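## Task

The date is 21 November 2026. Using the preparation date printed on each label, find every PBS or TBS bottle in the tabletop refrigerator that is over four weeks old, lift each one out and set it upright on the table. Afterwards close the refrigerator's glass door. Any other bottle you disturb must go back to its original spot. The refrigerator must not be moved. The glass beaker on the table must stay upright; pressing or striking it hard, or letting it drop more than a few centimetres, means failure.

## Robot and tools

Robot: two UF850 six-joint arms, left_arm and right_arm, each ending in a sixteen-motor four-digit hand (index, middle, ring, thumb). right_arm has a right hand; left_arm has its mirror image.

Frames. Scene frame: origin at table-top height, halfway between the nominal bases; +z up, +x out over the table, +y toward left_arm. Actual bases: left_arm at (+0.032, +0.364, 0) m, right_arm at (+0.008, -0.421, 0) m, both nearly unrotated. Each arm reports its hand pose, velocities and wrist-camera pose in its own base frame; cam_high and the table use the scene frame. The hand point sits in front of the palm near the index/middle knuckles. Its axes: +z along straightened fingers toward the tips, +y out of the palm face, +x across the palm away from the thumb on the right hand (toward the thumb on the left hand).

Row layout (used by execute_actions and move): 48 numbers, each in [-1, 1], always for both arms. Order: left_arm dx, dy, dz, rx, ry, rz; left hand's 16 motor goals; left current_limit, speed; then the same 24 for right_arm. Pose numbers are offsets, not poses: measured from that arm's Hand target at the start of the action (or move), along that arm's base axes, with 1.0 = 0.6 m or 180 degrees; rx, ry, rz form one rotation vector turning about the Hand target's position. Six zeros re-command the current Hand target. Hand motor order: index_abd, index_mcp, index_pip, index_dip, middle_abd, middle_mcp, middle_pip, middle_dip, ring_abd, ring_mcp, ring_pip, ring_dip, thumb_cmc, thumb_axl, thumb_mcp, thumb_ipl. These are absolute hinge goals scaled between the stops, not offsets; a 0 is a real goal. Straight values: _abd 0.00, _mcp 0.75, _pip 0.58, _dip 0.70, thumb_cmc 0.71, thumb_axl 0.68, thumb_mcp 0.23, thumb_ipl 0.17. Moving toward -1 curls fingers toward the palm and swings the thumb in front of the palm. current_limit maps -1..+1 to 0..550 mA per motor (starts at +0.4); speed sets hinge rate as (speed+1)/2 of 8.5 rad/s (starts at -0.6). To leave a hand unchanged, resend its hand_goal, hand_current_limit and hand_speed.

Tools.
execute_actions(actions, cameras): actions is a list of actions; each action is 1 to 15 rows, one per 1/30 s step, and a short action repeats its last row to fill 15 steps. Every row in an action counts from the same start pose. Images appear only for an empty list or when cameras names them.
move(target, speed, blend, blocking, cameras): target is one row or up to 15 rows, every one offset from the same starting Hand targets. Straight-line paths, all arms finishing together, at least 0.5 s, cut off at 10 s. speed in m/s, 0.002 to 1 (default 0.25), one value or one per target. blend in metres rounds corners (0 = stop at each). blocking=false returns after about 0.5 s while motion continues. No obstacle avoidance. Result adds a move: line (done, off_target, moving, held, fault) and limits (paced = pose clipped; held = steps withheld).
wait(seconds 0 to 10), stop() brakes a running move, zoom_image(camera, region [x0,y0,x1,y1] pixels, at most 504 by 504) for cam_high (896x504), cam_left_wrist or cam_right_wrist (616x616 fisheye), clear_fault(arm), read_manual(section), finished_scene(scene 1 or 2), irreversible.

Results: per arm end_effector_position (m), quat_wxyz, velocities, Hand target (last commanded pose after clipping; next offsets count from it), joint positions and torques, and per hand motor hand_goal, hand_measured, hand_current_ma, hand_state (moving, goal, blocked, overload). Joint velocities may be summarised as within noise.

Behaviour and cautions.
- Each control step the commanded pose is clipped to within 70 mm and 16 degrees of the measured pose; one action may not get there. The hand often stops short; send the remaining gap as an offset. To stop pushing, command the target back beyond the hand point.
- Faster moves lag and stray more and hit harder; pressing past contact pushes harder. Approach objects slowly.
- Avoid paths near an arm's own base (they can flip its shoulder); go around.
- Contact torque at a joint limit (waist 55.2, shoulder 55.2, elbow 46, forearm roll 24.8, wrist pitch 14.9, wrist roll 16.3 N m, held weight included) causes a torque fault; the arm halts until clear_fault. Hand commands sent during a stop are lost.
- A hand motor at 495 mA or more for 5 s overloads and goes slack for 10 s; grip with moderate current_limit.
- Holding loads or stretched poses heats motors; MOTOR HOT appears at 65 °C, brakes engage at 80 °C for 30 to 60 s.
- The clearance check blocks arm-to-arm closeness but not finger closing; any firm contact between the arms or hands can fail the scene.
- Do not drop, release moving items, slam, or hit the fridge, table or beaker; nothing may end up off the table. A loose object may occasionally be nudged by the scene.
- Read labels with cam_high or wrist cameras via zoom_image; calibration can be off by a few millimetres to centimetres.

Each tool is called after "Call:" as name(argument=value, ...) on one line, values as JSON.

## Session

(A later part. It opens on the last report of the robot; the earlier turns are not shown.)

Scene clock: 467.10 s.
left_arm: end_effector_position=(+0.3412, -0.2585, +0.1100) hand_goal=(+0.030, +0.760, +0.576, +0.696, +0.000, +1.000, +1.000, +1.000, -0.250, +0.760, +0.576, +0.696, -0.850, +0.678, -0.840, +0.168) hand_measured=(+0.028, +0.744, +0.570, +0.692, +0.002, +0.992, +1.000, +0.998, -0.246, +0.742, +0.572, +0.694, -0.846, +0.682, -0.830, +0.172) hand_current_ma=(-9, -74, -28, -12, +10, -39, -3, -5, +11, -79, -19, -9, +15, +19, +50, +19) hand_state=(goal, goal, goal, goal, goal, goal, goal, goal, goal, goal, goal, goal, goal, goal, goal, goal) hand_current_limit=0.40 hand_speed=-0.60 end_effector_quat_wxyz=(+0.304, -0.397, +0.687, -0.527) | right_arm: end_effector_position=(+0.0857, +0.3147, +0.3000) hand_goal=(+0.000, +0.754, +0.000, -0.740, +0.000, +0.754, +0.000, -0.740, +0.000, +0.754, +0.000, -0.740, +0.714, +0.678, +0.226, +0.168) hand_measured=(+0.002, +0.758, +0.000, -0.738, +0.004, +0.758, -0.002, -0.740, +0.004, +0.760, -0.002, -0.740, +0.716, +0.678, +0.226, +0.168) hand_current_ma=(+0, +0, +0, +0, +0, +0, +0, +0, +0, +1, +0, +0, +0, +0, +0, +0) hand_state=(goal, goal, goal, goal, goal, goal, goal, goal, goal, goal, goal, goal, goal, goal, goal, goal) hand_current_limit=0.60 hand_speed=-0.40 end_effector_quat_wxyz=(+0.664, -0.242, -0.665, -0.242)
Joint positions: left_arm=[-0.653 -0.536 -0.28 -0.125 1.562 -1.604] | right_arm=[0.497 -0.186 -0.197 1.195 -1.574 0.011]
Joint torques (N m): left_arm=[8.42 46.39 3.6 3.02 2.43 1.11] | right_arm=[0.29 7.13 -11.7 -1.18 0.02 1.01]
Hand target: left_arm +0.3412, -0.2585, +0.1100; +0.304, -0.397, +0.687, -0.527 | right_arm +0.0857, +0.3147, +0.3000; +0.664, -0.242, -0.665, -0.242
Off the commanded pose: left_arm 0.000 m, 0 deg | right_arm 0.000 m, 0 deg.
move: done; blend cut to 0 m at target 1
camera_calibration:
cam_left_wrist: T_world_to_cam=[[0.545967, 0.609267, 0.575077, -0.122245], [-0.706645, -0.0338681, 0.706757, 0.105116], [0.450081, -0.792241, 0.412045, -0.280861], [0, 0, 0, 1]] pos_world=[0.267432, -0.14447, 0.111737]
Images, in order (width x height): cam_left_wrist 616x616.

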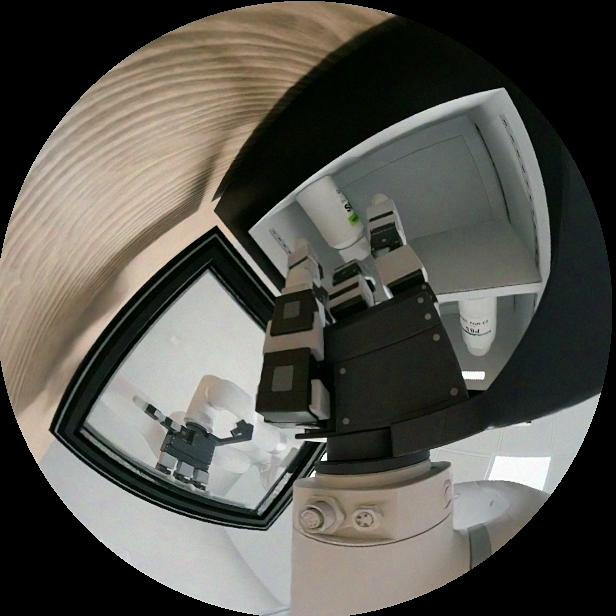

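Call:
move(target=[[0.0433,-0.025,0,0,0,0, 0.03,0.76,0.576,0.696,0,1,1,1,-0.25,0.76,0.576,0.696,-0.85,0.678,-0.84,0.168,0.4,-0.6, 0,0,0,0,0,0, 0,0.754,0,-0.74, 0,0.754,0,-0.74, 0,0.754,0,-0.74, 0.714,0.678,0.226,0.168, 0.6,-0.4],[0.0433,-0.025,0,0,0,0, -0.25,0.76,0.576,0.696,0,1,1,1,0.15,0.76,0.576,0.696,-0.85,0.678,-0.84,0.168,0.4,-0.7, 0,0,0,0,0,0, 0,0.754,0,-0.74, 0,0.754,0,-0.74, 0,0.754,0,-0.74, 0.714,0.678,0.226,0.168, 0.6,-0.4],[0.0307,-0.08,0,0,0,0.0667, -0.25,0.76,0.576,0.696,0,1,1,1,0.15,0.76,0.576,0.696,-0.85,0.678,-0.84,0.168,0.4,-0.7, 0,0,0,0,0,0, 0,0.754,0,-0.74, 0,0.754,0,-0.74, 0,0.754,0,-0.74, 0.714,0.678,0.226,0.168, 0.6,-0.4],[0.0298,-0.1352,0,0,0,0.1333, -0.25,0.76,0.576,0.696,0,1,1,1,0.15,0.76,0.576,0.696,-0.85,0.678,-0.84,0.168,0.4,-0.7, 0,0,0,0,0,0, 0,0.754,0,-0.74, 0,0.754,0,-0.74, 0,0.754,0,-0.74, 0.714,0.678,0.226,0.168, 0.6,-0.4]], speed=[0.08,0.08,0.1,0.1], blend=[0,0,0.005,0])

Call:
move(target=[[0,0,0,0,0,0, 0.03,0.76,0.576,0.696,0,1,1,1,-0.25,0.76,0.576,0.696,-0.85,0.678,-0.84,0.168,0.4,-0.6, 0,0,0,0,0,0, 0,0.754,0,-0.74, 0,0.754,0,-0.74, 0,0.754,0,-0.74, 0.714,0.678,0.226,0.168, 0.6,-0.4],[-0.0497,0.0052,0,0,0,0, 0.03,0.76,0.576,0.696,0,1,1,1,-0.25,0.76,0.576,0.696,-0.85,0.678,-0.84,0.168,0.4,-0.6, 0,0,0,0,0,0, 0,0.754,0,-0.74, 0,0.754,0,-0.74, 0,0.754,0,-0.74, 0.714,0.678,0.226,0.168, 0.6,-0.4],[-0.0298,0.1352,0,0,0,-0.1333, 0.03,0.76,0.576,0.696,0,1,1,1,-0.25,0.76,0.576,0.696,-0.85,0.678,-0.84,0.168,0.4,-0.6, 0,0,0,0,0,0, 0,0.754,0,-0.74, 0,0.754,0,-0.74, 0,0.754,0,-0.74, 0.714,0.678,0.226,0.168, 0.6,-0.4]], speed=0.1, blend=[0.003,0.005,0], cameras=["cam_left_wrist"])

Call:
zoom_image(camera="cam_left_wrist", region=[310, 170, 380, 240])

Scene clock: 473.47 s.
left_arm: end_effector_position=(+0.3590, -0.3396, +0.1100) hand_goal=(-0.250, +0.760, +0.576, +0.696, +0.000, +1.000, +1.000, +1.000, +0.150, +0.760, +0.576, +0.696, -0.850, +0.678, -0.840, +0.168) hand_measured=(-0.246, +0.744, +0.570, +0.692, +0.002, +0.992, +1.000, +0.998, +0.146, +0.742, +0.572, +0.694, -0.846, +0.682, -0.830, +0.172) hand_current_ma=(+11, -74, -28, -12, +10, -39, -3, -5, -11, -79, -19, -9, +15, +19, +50, +19) hand_state=(goal, goal, goal, goal, goal, goal, goal, goal, goal, goal, goal, goal, goal, goal, goal, goal) hand_current_limit=0.40 hand_speed=-0.70 end_effector_quat_wxyz=(+0.407, -0.531, +0.590, -0.452) | right_arm: end_effector_position=(+0.0857, +0.3147, +0.3000) hand_goal=(+0.000, +0.754, +0.000, -0.740, +0.000, +0.754, +0.000, -0.740, +0.000, +0.754, +0.000, -0.740, +0.714, +0.678, +0.226, +0.168) hand_measured=(+0.002, +0.758, +0.000, -0.738, +0.004, +0.758, -0.002, -0.740, +0.004, +0.760, -0.002, -0.740, +0.716, +0.678, +0.226, +0.168) hand_current_ma=(+0, +0, +0, +0, +0, +0, +0, +0, +0, +1, +0, +0, +0, +0, +0, +0) hand_state=(goal, goal, goal, goal, goal, goal, goal, goal, goal, goal, goal, goal, goal, goal, goal, goal) hand_current_limit=0.60 hand_speed=-0.40 end_effector_quat_wxyz=(+0.664, -0.242, -0.665, -0.242)
Joint positions: left_arm=[-1.046 -0.607 -0.539 -0.927 1.348 -1.627] | right_arm=[0.497 -0.186 -0.197 1.195 -1.574 0.011]
Joint torques (N m): left_arm=[-7.11 18.48 -16.99 -3.37 -0.24 1.19] | right_arm=[-0.65 7.72 -11.89 -1.3 -0.06 1.08]
Hand target: left_arm +0.3590, -0.3396, +0.1100; +0.407, -0.531, +0.590, -0.452 | right_arm +0.0857, +0.3147, +0.3000; +0.664, -0.242, -0.665, -0.242
Off the commanded pose: left_arm 0.000 m, 0 deg | right_arm 0.000 m, 0 deg.
move: done

Scene clock: 476.93 s.
left_arm: end_effector_position=(+0.3412, -0.2585, +0.1100) hand_goal=(+0.030, +0.760, +0.576, +0.696, +0.000, +1.000, +1.000, +1.000, -0.250, +0.760, +0.576, +0.696, -0.850, +0.678, -0.840, +0.168) hand_measured=(+0.028, +0.744, +0.570, +0.692, +0.002, +0.992, +1.000, +0.998, -0.246, +0.742, +0.572, +0.694, -0.846, +0.682, -0.830, +0.172) hand_current_ma=(-9, -74, -28, -12, +10, -39, -3, -5, +11, -79, -19, -9, +15, +18, +50, +19) hand_state=(goal, goal, goal, goal, goal, goal, goal, goal, goal, goal, goal, goal, goal, goal, goal, goal) hand_current_limit=0.40 hand_speed=-0.60 end_effector_quat_wxyz=(+0.304, -0.397, +0.687, -0.527) | right_arm: end_effector_position=(+0.0857, +0.3147, +0.3000) hand_goal=(+0.000, +0.754, +0.000, -0.740, +0.000, +0.754, +0.000, -0.740, +0.000, +0.754, +0.000, -0.740, +0.714, +0.678, +0.226, +0.168) hand_measured=(+0.002, +0.758, +0.000, -0.738, +0.004, +0.758, -0.002, -0.740, +0.004, +0.760, -0.002, -0.740, +0.716, +0.678, +0.226, +0.168) hand_current_ma=(+0, +0, +0, +0, +0, +0, +0, +0, +0, +1, +0, +0, +0, +0, +0, +0) hand_state=(goal, goal, goal, goal, goal, goal, goal, goal, goal, goal, goal, goal, goal, goal, goal, goal) hand_current_limit=0.60 hand_speed=-0.40 end_effector_quat_wxyz=(+0.664, -0.242, -0.665, -0.242)
Joint positions: left_arm=[-0.653 -0.536 -0.28 -0.125 1.562 -1.604] | right_arm=[0.497 -0.186 -0.197 1.195 -1.574 0.011]
Joint torques (N m): left_arm=[6.57 47.39 3.85 2.74 2.36 1.17] | right_arm=[1.2 6.75 -11.73 -1.19 -0.03 0.96]
Hand target: left_arm +0.3412, -0.2585, +0.1100; +0.304, -0.397, +0.687, -0.527 | right_arm +0.0857, +0.3147, +0.3000; +0.664, -0.242, -0.665, -0.242
Off the commanded pose: left_arm 0.000 m, 0 deg | right_arm 0.000 m, 0 deg.
move: done; blend cut to 0 m at target 1
camera_calibration:
cam_left_wrist: T_world_to_cam=[[0.545967, 0.609267, 0.575077, -0.122245], [-0.706645, -0.0338681, 0.706757, 0.105116], [0.450081, -0.792241, 0.412045, -0.280861], [0, 0, 0, 1]] pos_world=[0.267432, -0.14447, 0.111737]
Images, in order (width x height): cam_left_wrist 616x616.

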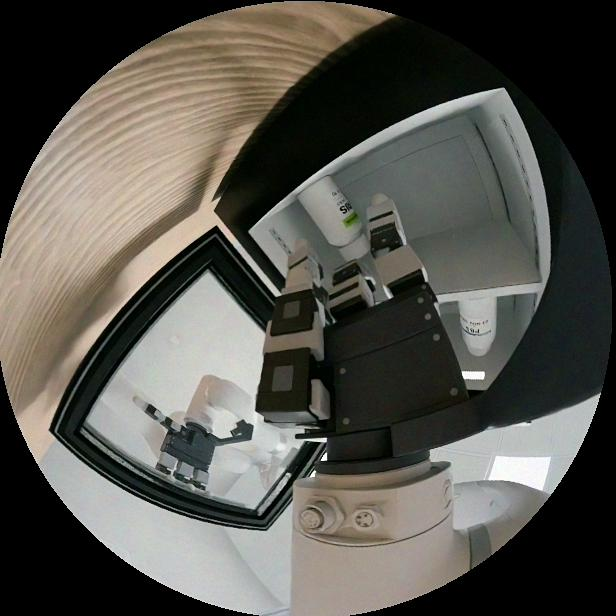

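Scaled by 7.200 from the camera's 616x616 image, which has a finer 880x880 frame.

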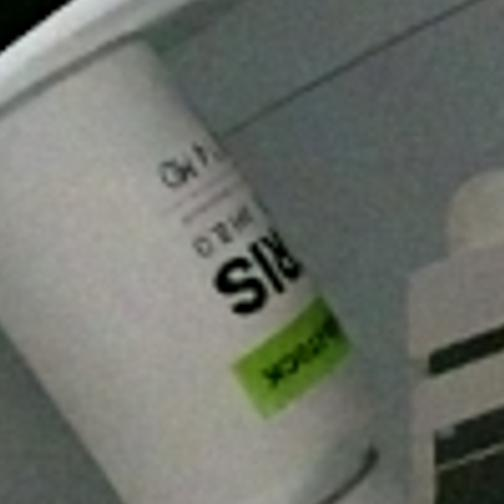

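Call:
zoom_image(camera="cam_left_wrist", region=[260, 140, 420, 300])

Scaled by 3.150 from the camera's 616x616 image, which has a finer 880x880 frame.

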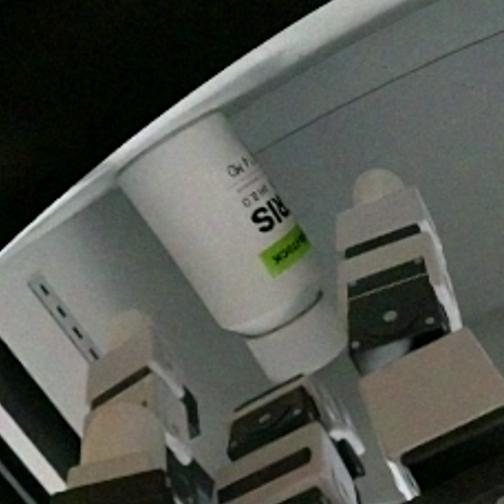

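Call:
move(target=[[0.008,-0.0598,0,0,0,0.0556, 0.03,0.76,0.576,0.696,0,1,1,1,-0.25,0.76,0.576,0.696,-0.85,0.678,-0.84,0.168,0.4,-0.6, 0,0,0,0,0,0, 0,0.754,0,-0.74, 0,0.754,0,-0.74, 0,0.754,0,-0.74, 0.714,0.678,0.226,0.168, 0.6,-0.4],[0.055,-0.077,0,0,0,0.0556, 0.03,0.76,0.576,0.696,0,1,1,1,-0.25,0.76,0.576,0.696,-0.85,0.678,-0.84,0.168,0.4,-0.6, 0,0,0,0,0,0, 0,0.754,0,-0.74, 0,0.754,0,-0.74, 0,0.754,0,-0.74, 0.714,0.678,0.226,0.168, 0.6,-0.4],[0.055,-0.077,0,0,0,0.0556, -0.25,0.76,0.576,0.696,0,1,1,1,0.15,0.76,0.576,0.696,-0.85,0.678,-0.84,0.168,0.4,-0.7, 0,0,0,0,0,0, 0,0.754,0,-0.74, 0,0.754,0,-0.74, 0,0.754,0,-0.74, 0.714,0.678,0.226,0.168, 0.6,-0.4]], speed=0.06, blend=[0.005,0,0], cameras=["cam_left_wrist"])

Call:
zoom_image(camera="cam_left_wrist", region=[260, 140, 420, 300])

Scene clock: 482.80 s.
left_arm: end_effector_position=(+0.3742, -0.3047, +0.1100) hand_goal=(-0.250, +0.760, +0.576, +0.696, +0.000, +1.000, +1.000, +1.000, +0.150, +0.760, +0.576, +0.696, -0.850, +0.678, -0.840, +0.168) hand_measured=(-0.212, +0.744, +0.570, +0.692, +0.002, +0.992, +1.000, +0.998, +0.004, +0.742, +0.572, +0.694, -0.846, +0.682, -0.830, +0.172) hand_current_ma=(+151, -74, -28, -12, +10, -39, -3, -5, -385, -79, -19, -9, +15, +18, +50, +19) hand_state=(blocked, goal, goal, goal, goal, goal, goal, goal, blocked, goal, goal, goal, goal, goal, goal, goal) hand_current_limit=0.40 hand_speed=-0.70 end_effector_quat_wxyz=(+0.349, -0.455, +0.650, -0.498) | right_arm: end_effector_position=(+0.0857, +0.3147, +0.3000) hand_goal=(+0.000, +0.754, +0.000, -0.740, +0.000, +0.754, +0.000, -0.740, +0.000, +0.754, +0.000, -0.740, +0.714, +0.678, +0.226, +0.168) hand_measured=(+0.002, +0.758, +0.000, -0.738, +0.004, +0.758, -0.002, -0.740, +0.004, +0.760, -0.002, -0.740, +0.716, +0.678, +0.226, +0.168) hand_current_ma=(+0, +0, +0, +0, +0, +0, +0, +0, +0, +1, +0, +0, +0, +0, +0, +0) hand_state=(goal, goal, goal, goal, goal, goal, goal, goal, goal, goal, goal, goal, goal, goal, goal, goal) hand_current_limit=0.60 hand_speed=-0.40 end_effector_quat_wxyz=(+0.664, -0.242, -0.665, -0.242)
Joint positions: left_arm=[-0.821 -0.57 -0.427 -0.459 1.436 -1.637] | right_arm=[0.497 -0.186 -0.197 1.195 -1.574 0.011]
Joint torques (N m): left_arm=[6.96 17.87 -16.9 2.16 0.15 1.16] | right_arm=[1.77 7.68 -11.92 -1.14 0.01 1.04]
Hand target: left_arm +0.3742, -0.3047, +0.1100; +0.349, -0.455, +0.650, -0.498 | right_arm +0.0857, +0.3147, +0.3000; +0.664, -0.242, -0.665, -0.242
Off the commanded pose: left_arm 0.000 m, 0 deg | right_arm 0.000 m, 0 deg.
move: done
camera_calibration:
cam_left_wrist: T_world_to_cam=[[0.431855, 0.694869, 0.575029, -0.0432951], [-0.689967, -0.156102, 0.706809, 0.0833656], [0.580902, -0.70199, 0.412023, -0.353777], [0, 0, 0, 1]] pos_world=[0.281726, -0.20525, 0.111736]
Images, in order (width x height): cam_left_wrist 616x616.

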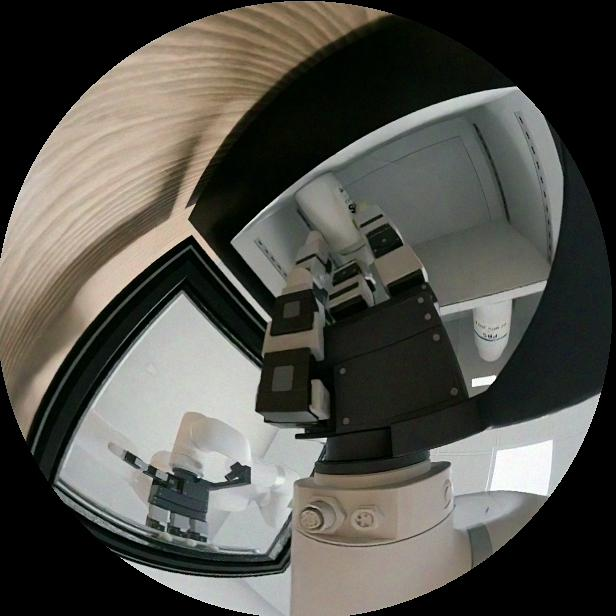

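Scaled by 3.150 from the camera's 616x616 image, which has a finer 880x880 frame.

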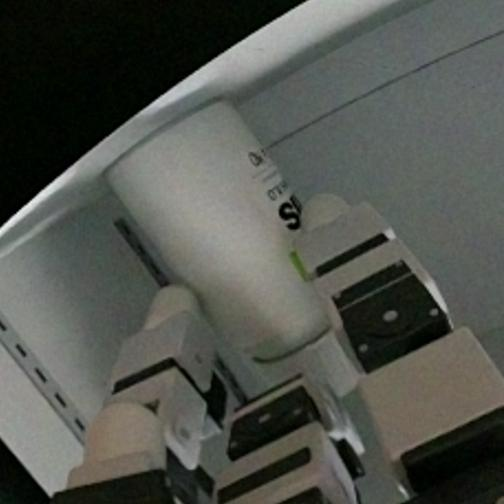

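Call:
move(target=[[-0.03,-0.0233,0,0,0,0, -0.25,0.76,0.576,0.696,0,1,1,1,0.15,0.76,0.576,0.696,-0.85,0.678,-0.84,0.168,0.4,-0.7, 0,0,0,0,0,0, 0,0.754,0,-0.74, 0,0.754,0,-0.74, 0,0.754,0,-0.74, 0.714,0.678,0.226,0.168, 0.6,-0.4],[-0.03,-0.0233,0,0,0,0, 0.03,0.76,0.576,0.696,0,1,1,1,-0.25,0.76,0.576,0.696,-0.85,0.678,-0.84,0.168,0.4,-0.6, 0,0,0,0,0,0, 0,0.754,0,-0.74, 0,0.754,0,-0.74, 0,0.754,0,-0.74, 0.714,0.678,0.226,0.168, 0.6,-0.4],[-0.1553,0.0223,0,0,0,0, 0.03,0.76,0.576,0.696,0,1,1,1,-0.25,0.76,0.576,0.696,-0.85,0.678,-0.84,0.168,0.4,-0.6, 0,0,0,0,0,0, 0,0.754,0,-0.74, 0,0.754,0,-0.74, 0,0.754,0,-0.74, 0.714,0.678,0.226,0.168, 0.6,-0.4]], speed=[0.03,0.06,0.1], cameras=["cam_left_wrist"])

Call:
zoom_image(camera="cam_left_wrist", region=[260, 140, 420, 300])

Scene clock: 487.10 s.
left_arm: end_effector_position=(+0.2810, -0.2913, +0.1100) hand_goal=(+0.030, +0.760, +0.576, +0.696, +0.000, +1.000, +1.000, +1.000, -0.250, +0.760, +0.576, +0.696, -0.850, +0.678, -0.840, +0.168) hand_measured=(+0.028, +0.744, +0.570, +0.694, +0.002, +0.992, +1.000, +0.998, -0.246, +0.744, +0.572, +0.694, -0.846, +0.682, -0.830, +0.172) hand_current_ma=(-10, -74, -26, -11, +10, -39, -3, -5, +12, -78, -18, -9, +15, +18, +50, +19) hand_state=(goal, goal, goal, goal, goal, goal, goal, goal, goal, goal, goal, goal, goal, goal, goal, goal) hand_current_limit=0.40 hand_speed=-0.60 end_effector_quat_wxyz=(+0.349, -0.455, +0.650, -0.498) | right_arm: end_effector_position=(+0.0857, +0.3147, +0.3000) hand_goal=(+0.000, +0.754, +0.000, -0.740, +0.000, +0.754, +0.000, -0.740, +0.000, +0.754, +0.000, -0.740, +0.714, +0.678, +0.226, +0.168) hand_measured=(+0.002, +0.758, +0.000, -0.738, +0.004, +0.758, -0.002, -0.740, +0.004, +0.760, -0.002, -0.740, +0.716, +0.678, +0.226, +0.168) hand_current_ma=(+0, +0, +0, +0, +0, +0, +0, +0, +0, +1, +0, +0, +0, +0, +0, +0) hand_state=(goal, goal, goal, goal, goal, goal, goal, goal, goal, goal, goal, goal, goal, goal, goal, goal) hand_current_limit=0.60 hand_speed=-0.40 end_effector_quat_wxyz=(+0.664, -0.242, -0.665, -0.242)
Joint positions: left_arm=[-1.078 -0.535 -0.271 -0.701 1.508 -1.746] | right_arm=[0.497 -0.186 -0.197 1.195 -1.574 0.011]
Joint torques (N m): left_arm=[-9.14 46.29 4.43 -4.17 2.52 -1.62] | right_arm=[0.29 6.47 -11.59 -1.15 -0.03 0.99]
Hand target: left_arm +0.2810, -0.2913, +0.1100; +0.349, -0.455, +0.650, -0.498 | right_arm +0.0857, +0.3147, +0.3000; +0.664, -0.242, -0.665, -0.242
Off the commanded pose: left_arm 0.000 m, 0 deg | right_arm 0.000 m, 0 deg.
move: done
camera_calibration:
cam_left_wrist: T_world_to_cam=[[0.431928, 0.69485, 0.574997, -0.0123711], [-0.689975, -0.156005, 0.706821, 0.021171], [0.580837, -0.70203, 0.412046, -0.290228], [0, 0, 0, 1]] pos_world=[0.188526, -0.19185, 0.111736]
Images, in order (width x height): cam_left_wrist 616x616.

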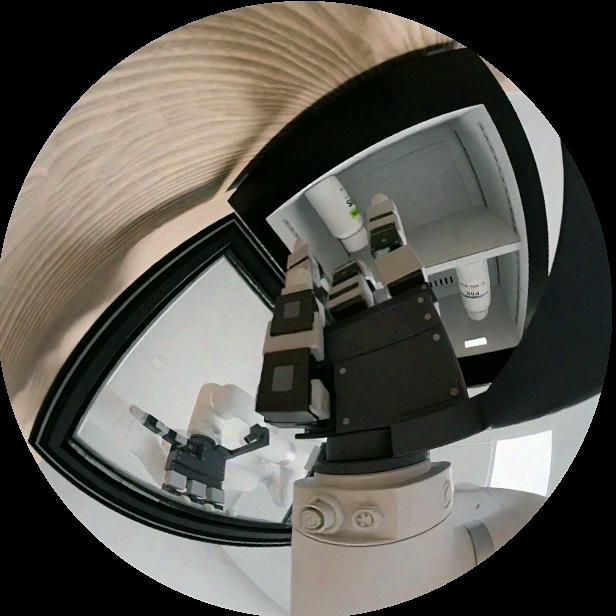

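Scaled by 3.150 from the camera's 616x616 image, which has a finer 880x880 frame.

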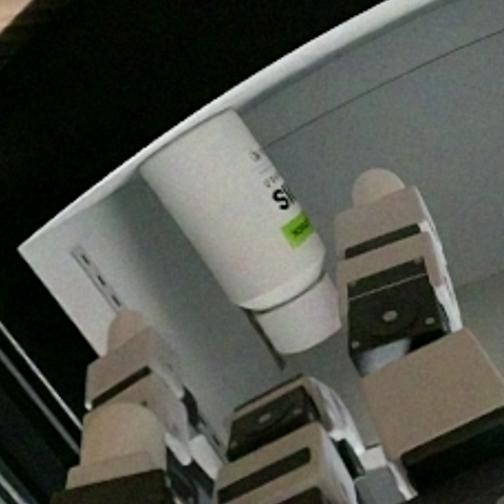

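Call:
move(target=[[0,0,0.5833,0,0,0, 0,0.3,-0.8,-0.72,0,0.3,-0.8,-0.72,0,0.3,-0.8,-0.72,-0.85,0.678,-0.45,0.168,0.4,-0.3, 0,0,0,0,0,0, 0,0.754,0,-0.74, 0,0.754,0,-0.74, 0,0.754,0,-0.74, 0.714,0.678,0.226,0.168, 0.6,-0.4],[0.0533,0.3805,0.8167,0.4916,-0.1003,0.0738, 0,0.3,-0.8,-0.72,0,0.3,-0.8,-0.72,0,0.3,-0.8,-0.72,-0.85,0.678,-0.45,0.168,0.4,-0.3, 0,0,0,0,0,0, 0,0.754,0,-0.74, 0,0.754,0,-0.74, 0,0.754,0,-0.74, 0.714,0.678,0.226,0.168, 0.6,-0.4]], speed=[0.2,0.25], blend=[0.05,0], cameras=["cam_left_wrist"])

Call:
move(target=[[0.0917,0.2443,0.1,0,0,0.1, 0,0.3,-0.8,-0.72,0,0.3,-0.8,-0.72,0,0.3,-0.8,-0.72,-0.85,0.678,-0.45,0.168,0.4,-0.3, 0,0,0,0,0,0, 0,0.754,0,-0.74, 0,0.754,0,-0.74, 0,0.754,0,-0.74, 0.714,0.678,0.226,0.168, 0.6,-0.4],[-0.205,0.9383,-0.1667,0,0,0.1, 0,0.3,-0.8,-0.72,0,0.3,-0.8,-0.72,0,0.3,-0.8,-0.72,-0.85,0.678,-0.45,0.168,0.4,-0.3, 0,0,0,0,0,0, 0,0.754,0,-0.74, 0,0.754,0,-0.74, 0,0.754,0,-0.74, 0.714,0.678,0.226,0.168, 0.6,-0.4]], speed=[0.25,0.25], blend=[0.04,0], cameras=["cam_left_wrist","cam_high"])

Scene clock: 496.53 s.
left_arm: end_effector_position=(+0.3129, -0.0630, +0.6000) hand_goal=(+0.000, +0.300, -0.800, -0.720, +0.000, +0.300, -0.800, -0.720, +0.000, +0.300, -0.800, -0.720, -0.850, +0.678, -0.450, +0.168) hand_measured=(+0.002, +0.298, -0.798, -0.718, -0.006, +0.338, -0.124, -0.190, -0.002, +0.298, -0.798, -0.718, -0.854, +0.674, -0.470, +0.160) hand_current_ma=(+10, -10, +10, +10, -23, +180, +385, +385, -6, -11, +11, +11, -13, -18, -108, -48) hand_state=(goal, goal, goal, goal, goal, blocked, blocked, blocked, goal, goal, goal, goal, goal, goal, goal, goal) hand_current_limit=0.40 hand_speed=-0.30 end_effector_quat_wxyz=(+0.703, -0.074, +0.703, +0.074) | right_arm: end_effector_position=(+0.0857, +0.3147, +0.3000) hand_goal=(+0.000, +0.754, +0.000, -0.740, +0.000, +0.754, +0.000, -0.740, +0.000, +0.754, +0.000, -0.740, +0.714, +0.678, +0.226, +0.168) hand_measured=(+0.002, +0.758, +0.000, -0.738, +0.004, +0.758, -0.002, -0.740, +0.004, +0.760, -0.002, -0.740, +0.716, +0.678, +0.226, +0.168) hand_current_ma=(+0, +0, +0, +0, +0, +0, +0, +0, +0, +1, +0, +0, +0, +0, +0, +0) hand_state=(goal, goal, goal, goal, goal, goal, goal, goal, goal, goal, goal, goal, goal, goal, goal, goal) hand_current_limit=0.60 hand_speed=-0.40 end_effector_quat_wxyz=(+0.664, -0.242, -0.665, -0.242)
Joint positions: left_arm=[-1.029 0.611 -0.486 -1.415 1.277 1.074] | right_arm=[0.497 -0.186 -0.197 1.195 -1.574 0.011]
Joint torques (N m): left_arm=[7.57 17.77 -12.16 5.37 -0.74 1.53] | right_arm=[1.33 7.64 -11.97 -1.24 -0.02 1.05]
Hand target: left_arm +0.3130, -0.0630, +0.6000; +0.703, -0.074, +0.703, +0.074 | right_arm +0.0857, +0.3147, +0.3000; +0.664, -0.242, -0.665, -0.242
Off the commanded pose: left_arm 0.000 m, 0 deg | right_arm 0.000 m, 0 deg.
move: done
camera_calibration:
cam_left_wrist: T_world_to_cam=[[0.137232, -0.583735, 0.800263, -0.590098], [-0.631878, -0.673765, -0.383106, 0.335656], [0.762822, -0.453094, -0.461311, 0.132322], [0, 0, 0, 1]] pos_world=[0.192137, -0.0583531, 0.661868]
Images, in order (width x height): cam_left_wrist 616x616.

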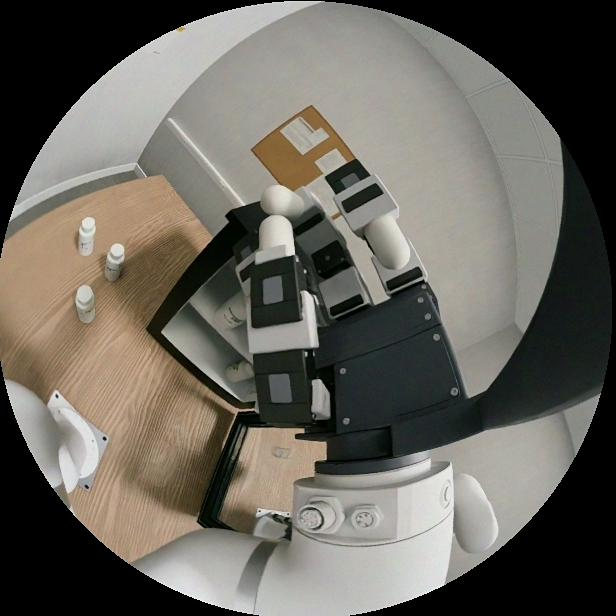

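Scene clock: 500.00 s.
left_arm: end_effector_position=(+0.1899, +0.5000, +0.5000) hand_goal=(+0.000, +0.300, -0.800, -0.720, +0.000, +0.300, -0.800, -0.720, +0.000, +0.300, -0.800, -0.720, -0.850, +0.678, -0.450, +0.168) hand_measured=(+0.002, +0.298, -0.798, -0.718, -0.006, +0.338, -0.124, -0.192, -0.002, +0.298, -0.798, -0.718, -0.854, +0.674, -0.470, +0.160) hand_current_ma=(+10, -6, +9, +10, -23, +185, +385, +385, -5, -7, +10, +11, -13, -19, -111, -49) hand_state=(goal, goal, goal, goal, goal, blocked, blocked, blocked, goal, goal, goal, goal, goal, goal, goal, goal) hand_current_limit=0.40 hand_speed=-0.30 end_effector_quat_wxyz=(+0.683, -0.183, +0.683, +0.183) | right_arm: end_effector_position=(+0.0857, +0.3147, +0.3000) hand_goal=(+0.000, +0.754, +0.000, -0.740, +0.000, +0.754, +0.000, -0.740, +0.000, +0.754, +0.000, -0.740, +0.714, +0.678, +0.226, +0.168) hand_measured=(+0.002, +0.758, +0.000, -0.738, +0.004, +0.758, -0.002, -0.740, +0.004, +0.760, -0.002, -0.740, +0.716, +0.678, +0.226, +0.168) hand_current_ma=(+0, +0, +0, +0, +0, +0, +0, +0, +0, +1, +0, +0, +0, +0, +0, +0) hand_state=(goal, goal, goal, goal, goal, goal, goal, goal, goal, goal, goal, goal, goal, goal, goal, goal) hand_current_limit=0.60 hand_speed=-0.40 end_effector_quat_wxyz=(+0.664, -0.242, -0.665, -0.242)
Joint positions: left_arm=[1.439 0.188 -0.524 1.044 1.162 -0.6] | right_arm=[0.497 -0.186 -0.197 1.195 -1.574 0.011]
Joint torques (N m): left_arm=[8.95 1.77 -30.29 2.49 2.24 -1.33] | right_arm=[0.92 7.9 -12.04 -1.14 -0.06 1.03]
Hand target: left_arm +0.1900, +0.5000, +0.5000; +0.683, -0.183, +0.683, +0.183 | right_arm +0.0857, +0.3147, +0.3000; +0.664, -0.242, -0.665, -0.242
Off the commanded pose: left_arm 0.000 m, 0 deg | right_arm 0.000 m, 0 deg.
move: done; limits=paced
camera_calibration:
cam_left_wrist: T_world_to_cam=[[0.310833, -0.512845, 0.800233, -0.232997], [-0.392806, -0.835987, -0.383183, 0.634677], [0.865498, -0.19523, -0.461301, 0.286622], [0, 0, 0, 1]] pos_world=[0.0736567, 0.467048, 0.561868]
Images, in order (width x height): cam_high 896x504, cam_left_wrist 616x616.

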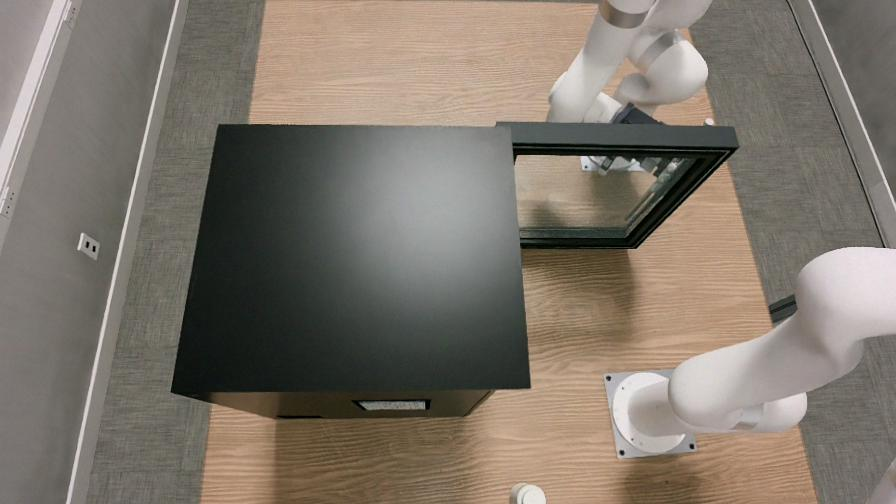

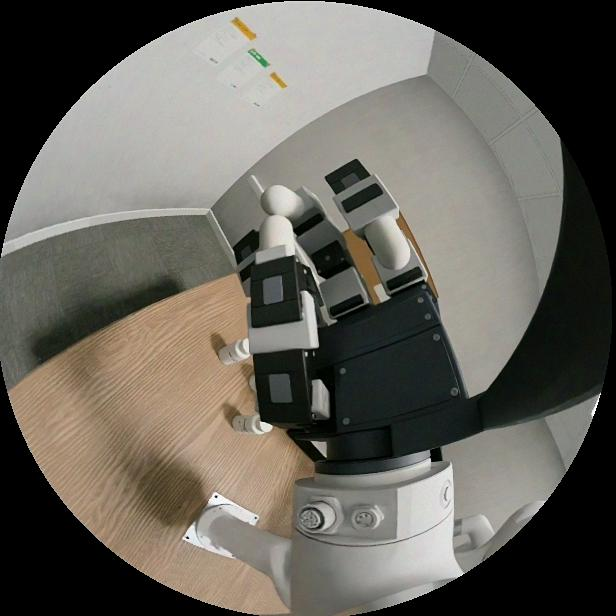

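Call:
move(target=[[0,0,0,0,0,0, 0,0.3,-0.8,-0.72,0,0.3,-0.8,-0.72,0,0.3,-0.8,-0.72,-0.571,0.678,0.2,0.168,0.4,-0.3, 0.0149,0.1632,0,0,0,-0.0833, 0,0.754,0,-0.74, 0,0.754,0,-0.74, 0,0.754,0,-0.74, 0.714,0.678,0.226,0.168, 0.6,-0.4],[0,0,0,0,0,0, 0,0.3,-0.8,-0.72,0,0.3,-0.8,-0.72,0,0.3,-0.8,-0.72,-0.571,0.678,0.2,0.168,0.4,-0.3, 0.0714,0.3170,0,0,0,-0.1667, 0,0.754,0,-0.74, 0,0.754,0,-0.74, 0,0.754,0,-0.74, 0.714,0.678,0.226,0.168, 0.6,-0.4],[0,0,0,0,0,0, 0,0.3,-0.8,-0.72,0,0.3,-0.8,-0.72,0,0.3,-0.8,-0.72,-0.571,0.678,0.2,0.168,0.4,-0.3, 0.1658,0.4509,0,0,0,-0.25, 0,0.754,0,-0.74, 0,0.754,0,-0.74, 0,0.754,0,-0.74, 0.714,0.678,0.226,0.168, 0.6,-0.4],[0,0,0,0,0,0, 0,0.3,-0.8,-0.72,0,0.3,-0.8,-0.72,0,0.3,-0.8,-0.72,-0.571,0.678,0.2,0.168,0.4,-0.3, 0.2916,0.5559,0,0,0,-0.3333, 0,0.754,0,-0.74, 0,0.754,0,-0.74, 0,0.754,0,-0.74, 0.714,0.678,0.226,0.168, 0.6,-0.4]], speed=0.13, blend=[0.01,0.01,0.01,0], cameras=["cam_right_wrist","cam_high"])

Scene clock: 506.40 s.
left_arm: end_effector_position=(+0.1900, +0.5000, +0.5000) hand_goal=(+0.000, +0.300, -0.800, -0.720, +0.000, +0.300, -0.800, -0.720, +0.000, +0.300, -0.800, -0.720, -0.570, +0.678, +0.200, +0.168) hand_measured=(+0.002, +0.298, -0.798, -0.718, +0.000, +0.302, -0.798, -0.718, -0.002, +0.298, -0.798, -0.718, -0.564, +0.678, +0.198, +0.166) hand_current_ma=(+10, -6, +9, +10, -1, +9, +11, +11, -5, -7, +10, +11, +29, +3, -9, -9) hand_state=(goal, goal, goal, goal, goal, goal, goal, goal, goal, goal, goal, goal, goal, goal, goal, goal) hand_current_limit=0.40 hand_speed=-0.30 end_effector_quat_wxyz=(+0.683, -0.183, +0.683, +0.183) | right_arm: end_effector_position=(+0.2606, +0.6482, +0.3000) hand_goal=(+0.000, +0.754, +0.000, -0.740, +0.000, +0.754, +0.000, -0.740, +0.000, +0.754, +0.000, -0.740, +0.714, +0.678, +0.226, +0.168) hand_measured=(-0.002, +0.774, +0.008, -0.738, +0.000, +0.772, +0.006, -0.742, +0.000, +0.770, +0.004, -0.742, +0.716, +0.678, +0.226, +0.168) hand_current_ma=(+0, +8, +1, +0, +0, +7, +1, +0, +0, +6, +0, +0, +0, +0, +0, +0) hand_state=(goal, goal, goal, goal, goal, goal, goal, goal, goal, goal, goal, goal, goal, goal, goal, goal) hand_current_limit=0.60 hand_speed=-0.40 end_effector_quat_wxyz=(-0.454, +0.542, +0.455, +0.541)
Joint positions: left_arm=[1.439 0.187 -0.524 1.044 1.162 -0.6] | right_arm=[1.27 -0.565 -0.836 3.01 -1.301 0.035]
Joint torques (N m): left_arm=[6.43 3.45 -27.99 1.47 1.2 -1.26] | right_arm=[8.1 18.25 -17.05 3.66 0.58 -1.91]
Hand target: left_arm +0.1900, +0.5000, +0.5000; +0.683, -0.183, +0.683, +0.183 | right_arm +0.2606, +0.6482, +0.3000; -0.454, +0.542, +0.455, +0.541
Off the commanded pose: left_arm 0.000 m, 0 deg | right_arm 0.000 m, 0 deg.
move: done; blend cut to 0 m at target 1
camera_calibration:
cam_right_wrist: T_world_to_cam=[[0.59881, -0.152938, -0.786153, 0.210058], [-0.676529, -0.621952, -0.394316, 0.647938], [-0.428643, 0.767975, -0.475898, -0.118297], [0, 0, 0, 1]] pos_world=[0.261857, 0.525962, 0.364332]
Images, in order (width x height): cam_high 896x504, cam_right_wrist 616x616.

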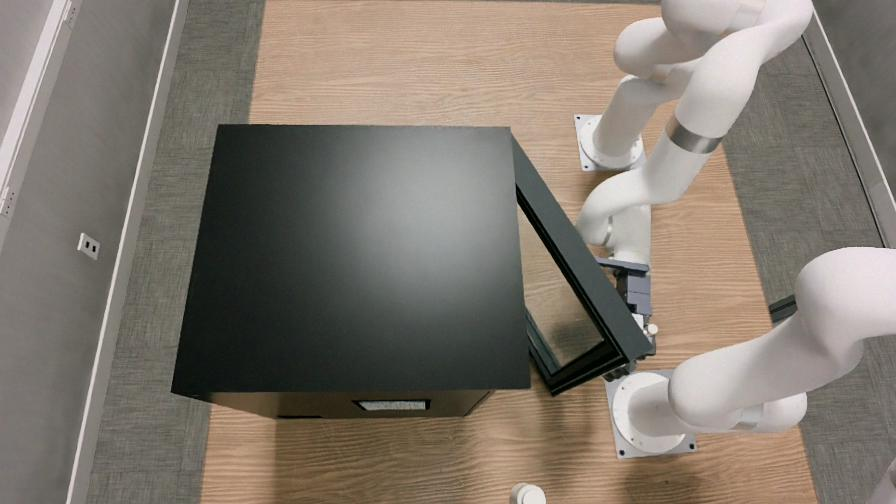

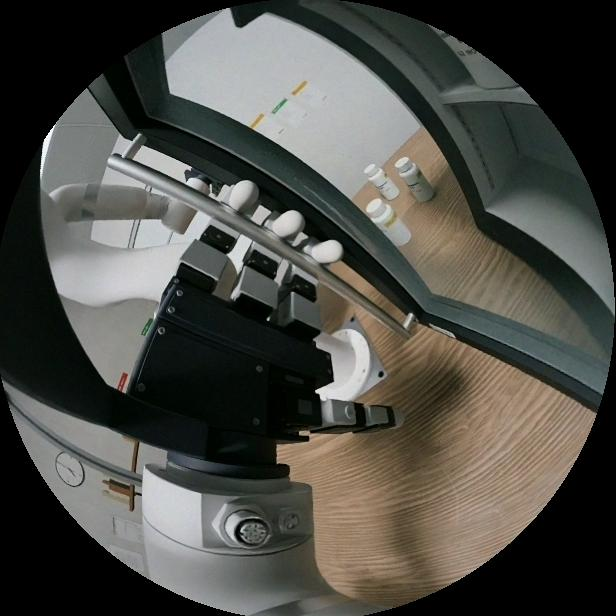

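Call:
move(target=[[0,0,0,0,0,0, 0,0.3,-0.8,-0.72,0,0.3,-0.8,-0.72,0,0.3,-0.8,-0.72,-0.571,0.678,0.2,0.168,0.4,-0.3, 0.1279,0.0619,0,0,0,-0.0722, 0,0.754,0,-0.74, 0,0.754,0,-0.74, 0,0.754,0,-0.74, 0.714,0.678,0.226,0.168, 0.6,-0.4],[0,0,0,0,0,0, 0,0.3,-0.8,-0.72,0,0.3,-0.8,-0.72,0,0.3,-0.8,-0.72,-0.571,0.678,0.2,0.168,0.4,-0.3, 0.2231,0.0871,0,0,0,-0.1222, 0,0.754,0,-0.74, 0,0.754,0,-0.74, 0,0.754,0,-0.74, 0.714,0.678,0.226,0.168, 0.6,-0.4],[0,0,0,0,0,0, 0,0.3,-0.8,-0.72,0,0.3,-0.8,-0.72,0,0.3,-0.8,-0.72,-0.571,0.678,0.2,0.168,0.4,-0.3, 0.2556,0.0921,0,0,0,-0.1389, 0,0.754,0,-0.74, 0,0.754,0,-0.74, 0,0.754,0,-0.74, 0.714,0.678,0.226,0.168, 0.6,-0.4]], speed=[0.08,0.06,0.03], blend=[0.005,0.003,0], cameras=["cam_right_wrist","cam_high"])

Scene clock: 511.20 s.
left_arm: end_effector_position=(+0.1900, +0.5000, +0.5000) hand_goal=(+0.000, +0.300, -0.800, -0.720, +0.000, +0.300, -0.800, -0.720, +0.000, +0.300, -0.800, -0.720, -0.570, +0.678, +0.200, +0.168) hand_measured=(+0.002, +0.298, -0.798, -0.718, +0.000, +0.302, -0.798, -0.718, -0.002, +0.298, -0.798, -0.718, -0.564, +0.678, +0.198, +0.166) hand_current_ma=(+10, -6, +9, +10, -1, +9, +11, +11, -5, -7, +10, +11, +29, +3, -9, -9) hand_state=(goal, goal, goal, goal, goal, goal, goal, goal, goal, goal, goal, goal, goal, goal, goal, goal) hand_current_limit=0.40 hand_speed=-0.30 end_effector_quat_wxyz=(+0.683, -0.183, +0.683, +0.183) | right_arm: end_effector_position=(+0.4140, +0.7035, +0.3000) hand_goal=(+0.000, +0.754, +0.000, -0.740, +0.000, +0.754, +0.000, -0.740, +0.000, +0.754, +0.000, -0.740, +0.714, +0.678, +0.226, +0.168) hand_measured=(+0.000, +0.746, +0.008, -0.730, +0.000, +0.748, +0.008, -0.730, +0.000, +0.748, +0.008, -0.730, +0.716, +0.678, +0.226, +0.168) hand_current_ma=(+0, -1, +2, +3, +0, -1, +2, +2, +0, -1, +2, +2, +0, +0, +0, +0) hand_state=(goal, goal, goal, goal, goal, goal, goal, goal, goal, goal, goal, goal, goal, goal, goal, goal) hand_current_limit=0.60 hand_speed=-0.40 end_effector_quat_wxyz=(-0.326, +0.628, +0.327, +0.627)
Joint positions: left_arm=[1.439 0.187 -0.524 1.044 1.162 -0.6] | right_arm=[1.206 -0.812 -1.29 3.418 -1.107 -0.126]
Joint torques (N m): left_arm=[5.9 9.5 -26.27 1 0.54 -1.31] | right_arm=[-1.01 22.98 -18.37 1.57 0.83 -1.81]
Hand target: left_arm +0.1900, +0.5000, +0.5000; +0.683, -0.183, +0.683, +0.183 | right_arm +0.4140, +0.7035, +0.3000; -0.326, +0.628, +0.327, +0.627
Off the commanded pose: left_arm 0.000 m, 0 deg | right_arm 0.000 m, 0 deg.
move: done
camera_calibration:
cam_right_wrist: T_world_to_cam=[[0.478203, -0.391597, -0.786113, 0.344528], [-0.875929, -0.277674, -0.394518, 0.626582], [-0.0637914, 0.877239, -0.475796, -0.322835], [0, 0, 0, 1]] pos_world=[0.363493, 0.592105, 0.364433]
Images, in order (width x height): cam_high 896x504, cam_right_wrist 616x616.

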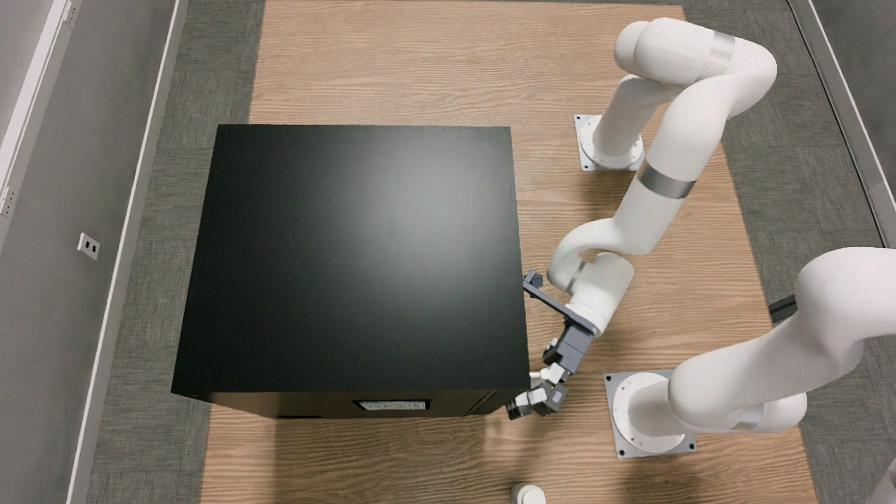

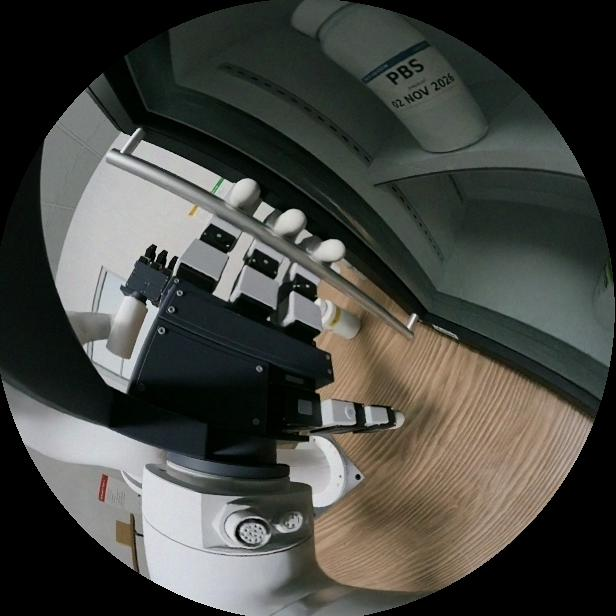

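Call:
move(target=[[0,0,0,0,0,0, 0,0.3,-0.8,-0.72,0,0.3,-0.8,-0.72,0,0.3,-0.8,-0.72,-0.571,0.678,0.2,0.168,0.4,-0.3, 0.0375,-0.005,0,0,0,-0.0167, 0,0.754,0,-0.74, 0,0.754,0,-0.74, 0,0.754,0,-0.74, 0.714,0.678,0.226,0.168, 0.6,-0.4]], speed=[0.03], cameras=["cam_right_wrist","cam_high"])

Scene clock: 512.80 s.
left_arm: end_effector_position=(+0.1900, +0.5000, +0.5000) hand_goal=(+0.000, +0.300, -0.800, -0.720, +0.000, +0.300, -0.800, -0.720, +0.000, +0.300, -0.800, -0.720, -0.570, +0.678, +0.200, +0.168) hand_measured=(+0.002, +0.298, -0.798, -0.718, +0.000, +0.302, -0.798, -0.718, -0.002, +0.298, -0.798, -0.718, -0.564, +0.678, +0.198, +0.166) hand_current_ma=(+10, -6, +9, +10, -1, +9, +11, +11, -5, -7, +10, +11, +29, +3, -9, -9) hand_state=(goal, goal, goal, goal, goal, goal, goal, goal, goal, goal, goal, goal, goal, goal, goal, goal) hand_current_limit=0.40 hand_speed=-0.30 end_effector_quat_wxyz=(+0.683, -0.183, +0.683, +0.183) | right_arm: end_effector_position=(+0.3875, +0.7237, +0.2997) hand_goal=(+0.000, +0.754, +0.000, -0.740, +0.000, +0.754, +0.000, -0.740, +0.000, +0.754, +0.000, -0.740, +0.714, +0.678, +0.226, +0.168) hand_measured=(+0.000, +0.752, -0.002, -0.742, +0.000, +0.752, -0.002, -0.742, +0.000, +0.752, -0.002, -0.742, +0.714, +0.678, +0.226, +0.168) hand_current_ma=(+0, +0, +0, +0, +0, +0, +0, +0, +0, +0, +0, +0, +0, +0, +0, +0) hand_state=(goal, goal, goal, goal, goal, goal, goal, goal, goal, goal, goal, goal, goal, goal, goal, goal) hand_current_limit=0.60 hand_speed=-0.40 end_effector_quat_wxyz=(-0.334, +0.624, +0.335, +0.622)
Joint positions: left_arm=[1.439 0.187 -0.524 1.044 1.162 -0.6] | right_arm=[1.25 -0.825 -1.314 3.439 -1.099 -0.138]
Joint torques (N m): left_arm=[3.57 12.32 -25.62 -0.09 0.34 -1.18] | right_arm=[10.76 30.03 -17.48 0.11 -1.36 -0.03]
Hand target: left_arm +0.1900, +0.5000, +0.5000; +0.683, -0.183, +0.683, +0.183 | right_arm +0.3875, +0.7237, +0.2997; -0.334, +0.624, +0.335, +0.622 (not the last commanded pose)
Off the commanded pose: left_arm 0.000 m, 0 deg | right_arm 0.054 m, 4 deg.
TORQUE FAULT: the external load on joint 1 (waist) of the right arm reached its load limit, and that arm stopped. The contact can be on any part of that arm beyond that joint, not only on its tool. A torque fault puts only its own arm into a fault stop. That arm's remaining commands of this call were not run. The hold on joint 1 (waist) of that arm was moved back by the arm itself, up to 3 degrees, as the stop began. That arm is still stopped at the end of this call. While its stop runs, that arm, its gripper or tool too, takes no new command.
CLEAR FAULT: the right arm stays stopped (state 4) until you call clear_fault(arm="right_arm").
End effector pose when the fault began: right_arm: position (+0.4244, +0.7028, +0.2999), quat_wxyz (-0.318, +0.632, +0.319, +0.631)
Joint positions when the fault began: right_arm=[1.198 -0.825 -1.314 3.439 -1.099 -0.138]
move: fault (right_arm)
camera_calibration:
cam_right_wrist: T_world_to_cam=[[0.488235, -0.379591, -0.785835, 0.352215], [-0.868412, -0.300589, -0.394343, 0.622467], [-0.0865241, 0.874961, -0.4764, -0.331898], [0, 0, 0, 1]] pos_world=[0.339877, 0.611202, 0.364132]
Images, in order (width x height): cam_high 896x504, cam_right_wrist 616x616.

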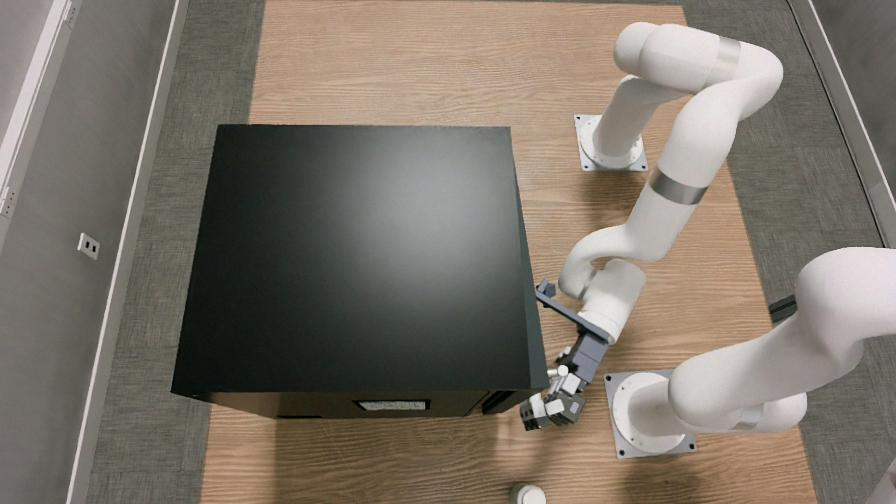

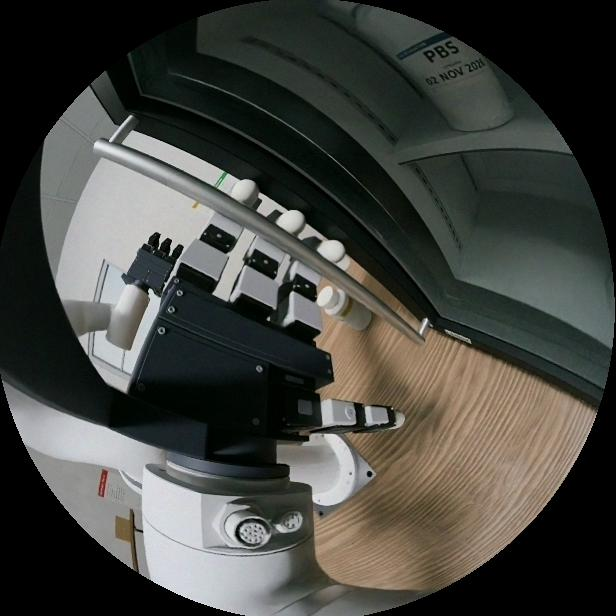

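Call:
clear_fault(arm="right_arm")

Call:
move(target=[[0,0,0,0,0,0, 0,0.3,-0.8,-0.72,0,0.3,-0.8,-0.72,0,0.3,-0.8,-0.72,-0.571,0.678,0.2,0.168,0.4,-0.3, 0.046,-0.0337,0.0005,0,0,-0.008, 0,0.754,0,-0.74, 0,0.754,0,-0.74, 0,0.754,0,-0.74, 0.714,0.678,0.226,0.168, 0.6,-0.4]], speed=[0.03], cameras=["cam_right_wrist","cam_high"])

Scene clock: 513.83 s.
left_arm: end_effector_position=(+0.1899, +0.5000, +0.5000) hand_goal=(+0.000, +0.300, -0.800, -0.720, +0.000, +0.300, -0.800, -0.720, +0.000, +0.300, -0.800, -0.720, -0.570, +0.678, +0.200, +0.168) hand_measured=(+0.002, +0.298, -0.798, -0.718, +0.000, +0.302, -0.798, -0.718, -0.002, +0.298, -0.798, -0.718, -0.564, +0.678, +0.198, +0.166) hand_current_ma=(+10, -6, +9, +10, -1, +9, +11, +11, -5, -7, +10, +11, +29, +3, -9, -9) hand_state=(goal, goal, goal, goal, goal, goal, goal, goal, goal, goal, goal, goal, goal, goal, goal, goal) hand_current_limit=0.40 hand_speed=-0.30 end_effector_quat_wxyz=(+0.683, -0.183, +0.683, +0.183) | right_arm: end_effector_position=(+0.3875, +0.7237, +0.2997) hand_goal=(+0.000, +0.754, +0.000, -0.740, +0.000, +0.754, +0.000, -0.740, +0.000, +0.754, +0.000, -0.740, +0.714, +0.678, +0.226, +0.168) hand_measured=(+0.000, +0.752, +0.002, -0.738, +0.000, +0.752, +0.000, -0.740, +0.000, +0.752, -0.002, -0.742, +0.714, +0.678, +0.226, +0.168) hand_current_ma=(+0, +0, +0, +0, +0, +0, +0, +0, +0, +0, +0, +0, +0, +0, +0, +0) hand_state=(goal, goal, goal, goal, goal, goal, goal, goal, goal, goal, goal, goal, goal, goal, goal, goal) hand_current_limit=0.60 hand_speed=-0.40 end_effector_quat_wxyz=(-0.334, +0.624, +0.335, +0.622)
Joint positions: left_arm=[1.439 0.187 -0.524 1.044 1.162 -0.6] | right_arm=[1.25 -0.825 -1.314 3.439 -1.099 -0.138]
Joint torques (N m): left_arm=[3.31 11.3 -24.9 -0.05 0.16 -1.21] | right_arm=[9.69 29.3 -17.34 -0.24 -1.44 -0.04]
Hand target: left_arm +0.1900, +0.5000, +0.5000; +0.683, -0.183, +0.683, +0.183 | right_arm +0.3875, +0.7237, +0.2997; -0.334, +0.624, +0.335, +0.622 (not the last commanded pose)
Off the commanded pose: left_arm 0.000 m, 0 deg | right_arm 0.054 m, 4 deg.
TORQUE FAULT, CONTINUED: the right arm's stop, for the torque fault of joint 1 (waist) that an earlier result reported, is over. The call counts as one of the actions that you can send in this scene. The hold on joint 1 (waist) of that arm was moved back by the arm itself, up to 3 degrees, as the stop began. That arm's target is now where it stood when the stop ended, not its last command. That arm keeps its grip as last carried out and accepts commands again: back off and push less far.
CLEAR FAULT: your call cleared the right arm's torque fault. If a joint's load stays at its limit, that arm stops again at once.

Scene clock: 515.27 s.
left_arm: end_effector_position=(+0.1899, +0.5000, +0.5000) hand_goal=(+0.000, +0.300, -0.800, -0.720, +0.000, +0.300, -0.800, -0.720, +0.000, +0.300, -0.800, -0.720, -0.570, +0.678, +0.200, +0.168) hand_measured=(+0.002, +0.298, -0.798, -0.718, +0.000, +0.302, -0.798, -0.718, -0.002, +0.298, -0.798, -0.718, -0.564, +0.678, +0.198, +0.166) hand_current_ma=(+10, -6, +9, +10, -1, +9, +11, +11, -5, -7, +10, +11, +29, +3, -9, -9) hand_state=(goal, goal, goal, goal, goal, goal, goal, goal, goal, goal, goal, goal, goal, goal, goal, goal) hand_current_limit=0.40 hand_speed=-0.30 end_effector_quat_wxyz=(+0.683, -0.183, +0.683, +0.183) | right_arm: end_effector_position=(+0.4151, +0.7035, +0.3000) hand_goal=(+0.000, +0.754, +0.000, -0.740, +0.000, +0.754, +0.000, -0.740, +0.000, +0.754, +0.000, -0.740, +0.714, +0.678, +0.226, +0.168) hand_measured=(+0.000, +0.762, +0.016, -0.730, +0.000, +0.760, +0.016, -0.732, +0.000, +0.760, +0.016, -0.732, +0.714, +0.678, +0.226, +0.168) hand_current_ma=(+0, +1, +6, +2, +0, +1, +5, +2, +0, +1, +5, +1, +0, +0, +0, +0) hand_state=(goal, goal, goal, goal, goal, goal, goal, goal, goal, goal, goal, goal, goal, goal, goal, goal) hand_current_limit=0.60 hand_speed=-0.40 end_effector_quat_wxyz=(-0.326, +0.628, +0.327, +0.627)
Joint positions: left_arm=[1.439 0.187 -0.524 1.044 1.162 -0.6] | right_arm=[1.205 -0.813 -1.292 3.415 -1.105 -0.125]
Joint torques (N m): left_arm=[4.1 13.09 -24.05 -0.2 0.18 -1.29] | right_arm=[-5.83 33.64 -8.18 -4.07 -3.19 1.79]
Hand target: left_arm +0.1900, +0.5000, +0.5000; +0.683, -0.183, +0.683, +0.183 | right_arm +0.4151, +0.7035, +0.3000; -0.326, +0.628, +0.327, +0.627
Off the commanded pose: left_arm 0.000 m, 0 deg | right_arm 0.000 m, 0 deg.
move: done
camera_calibration:
cam_right_wrist: T_world_to_cam=[[0.47859, -0.391734, -0.785809, 0.343872], [-0.875666, -0.278685, -0.39439, 0.628028], [-0.0644969, 0.876858, -0.476404, -0.32215], [0, 0, 0, 1]] pos_world=[0.364592, 0.592208, 0.364432]
Images, in order (width x height): cam_high 896x504, cam_right_wrist 616x616.

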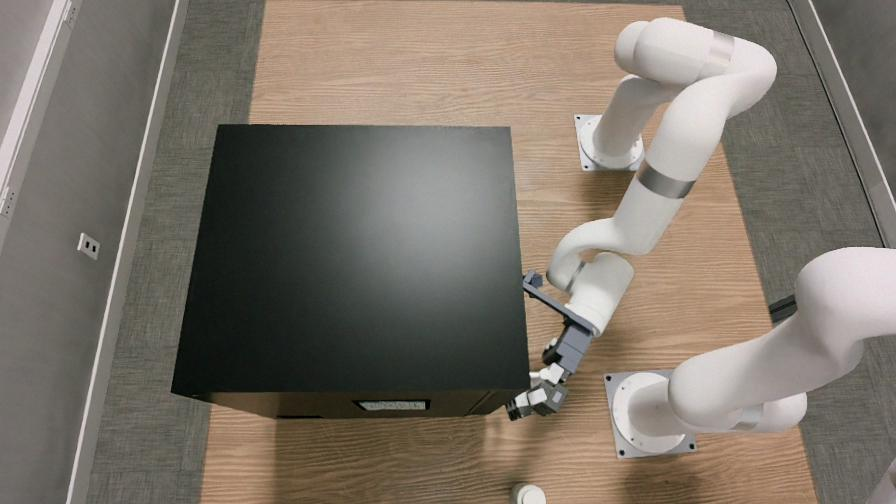

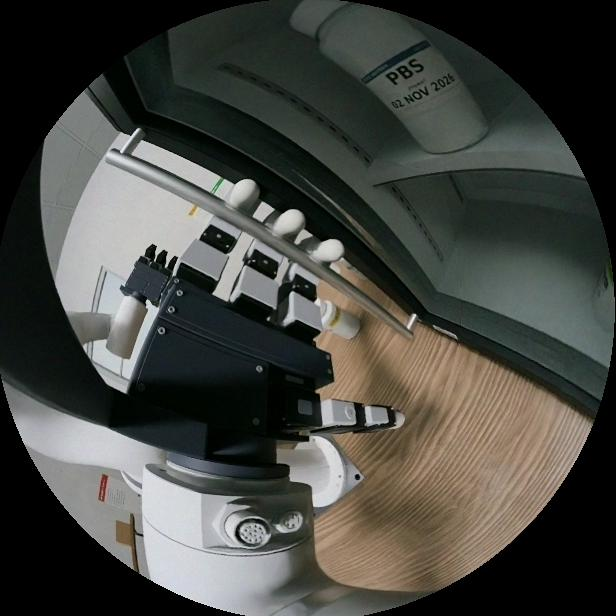

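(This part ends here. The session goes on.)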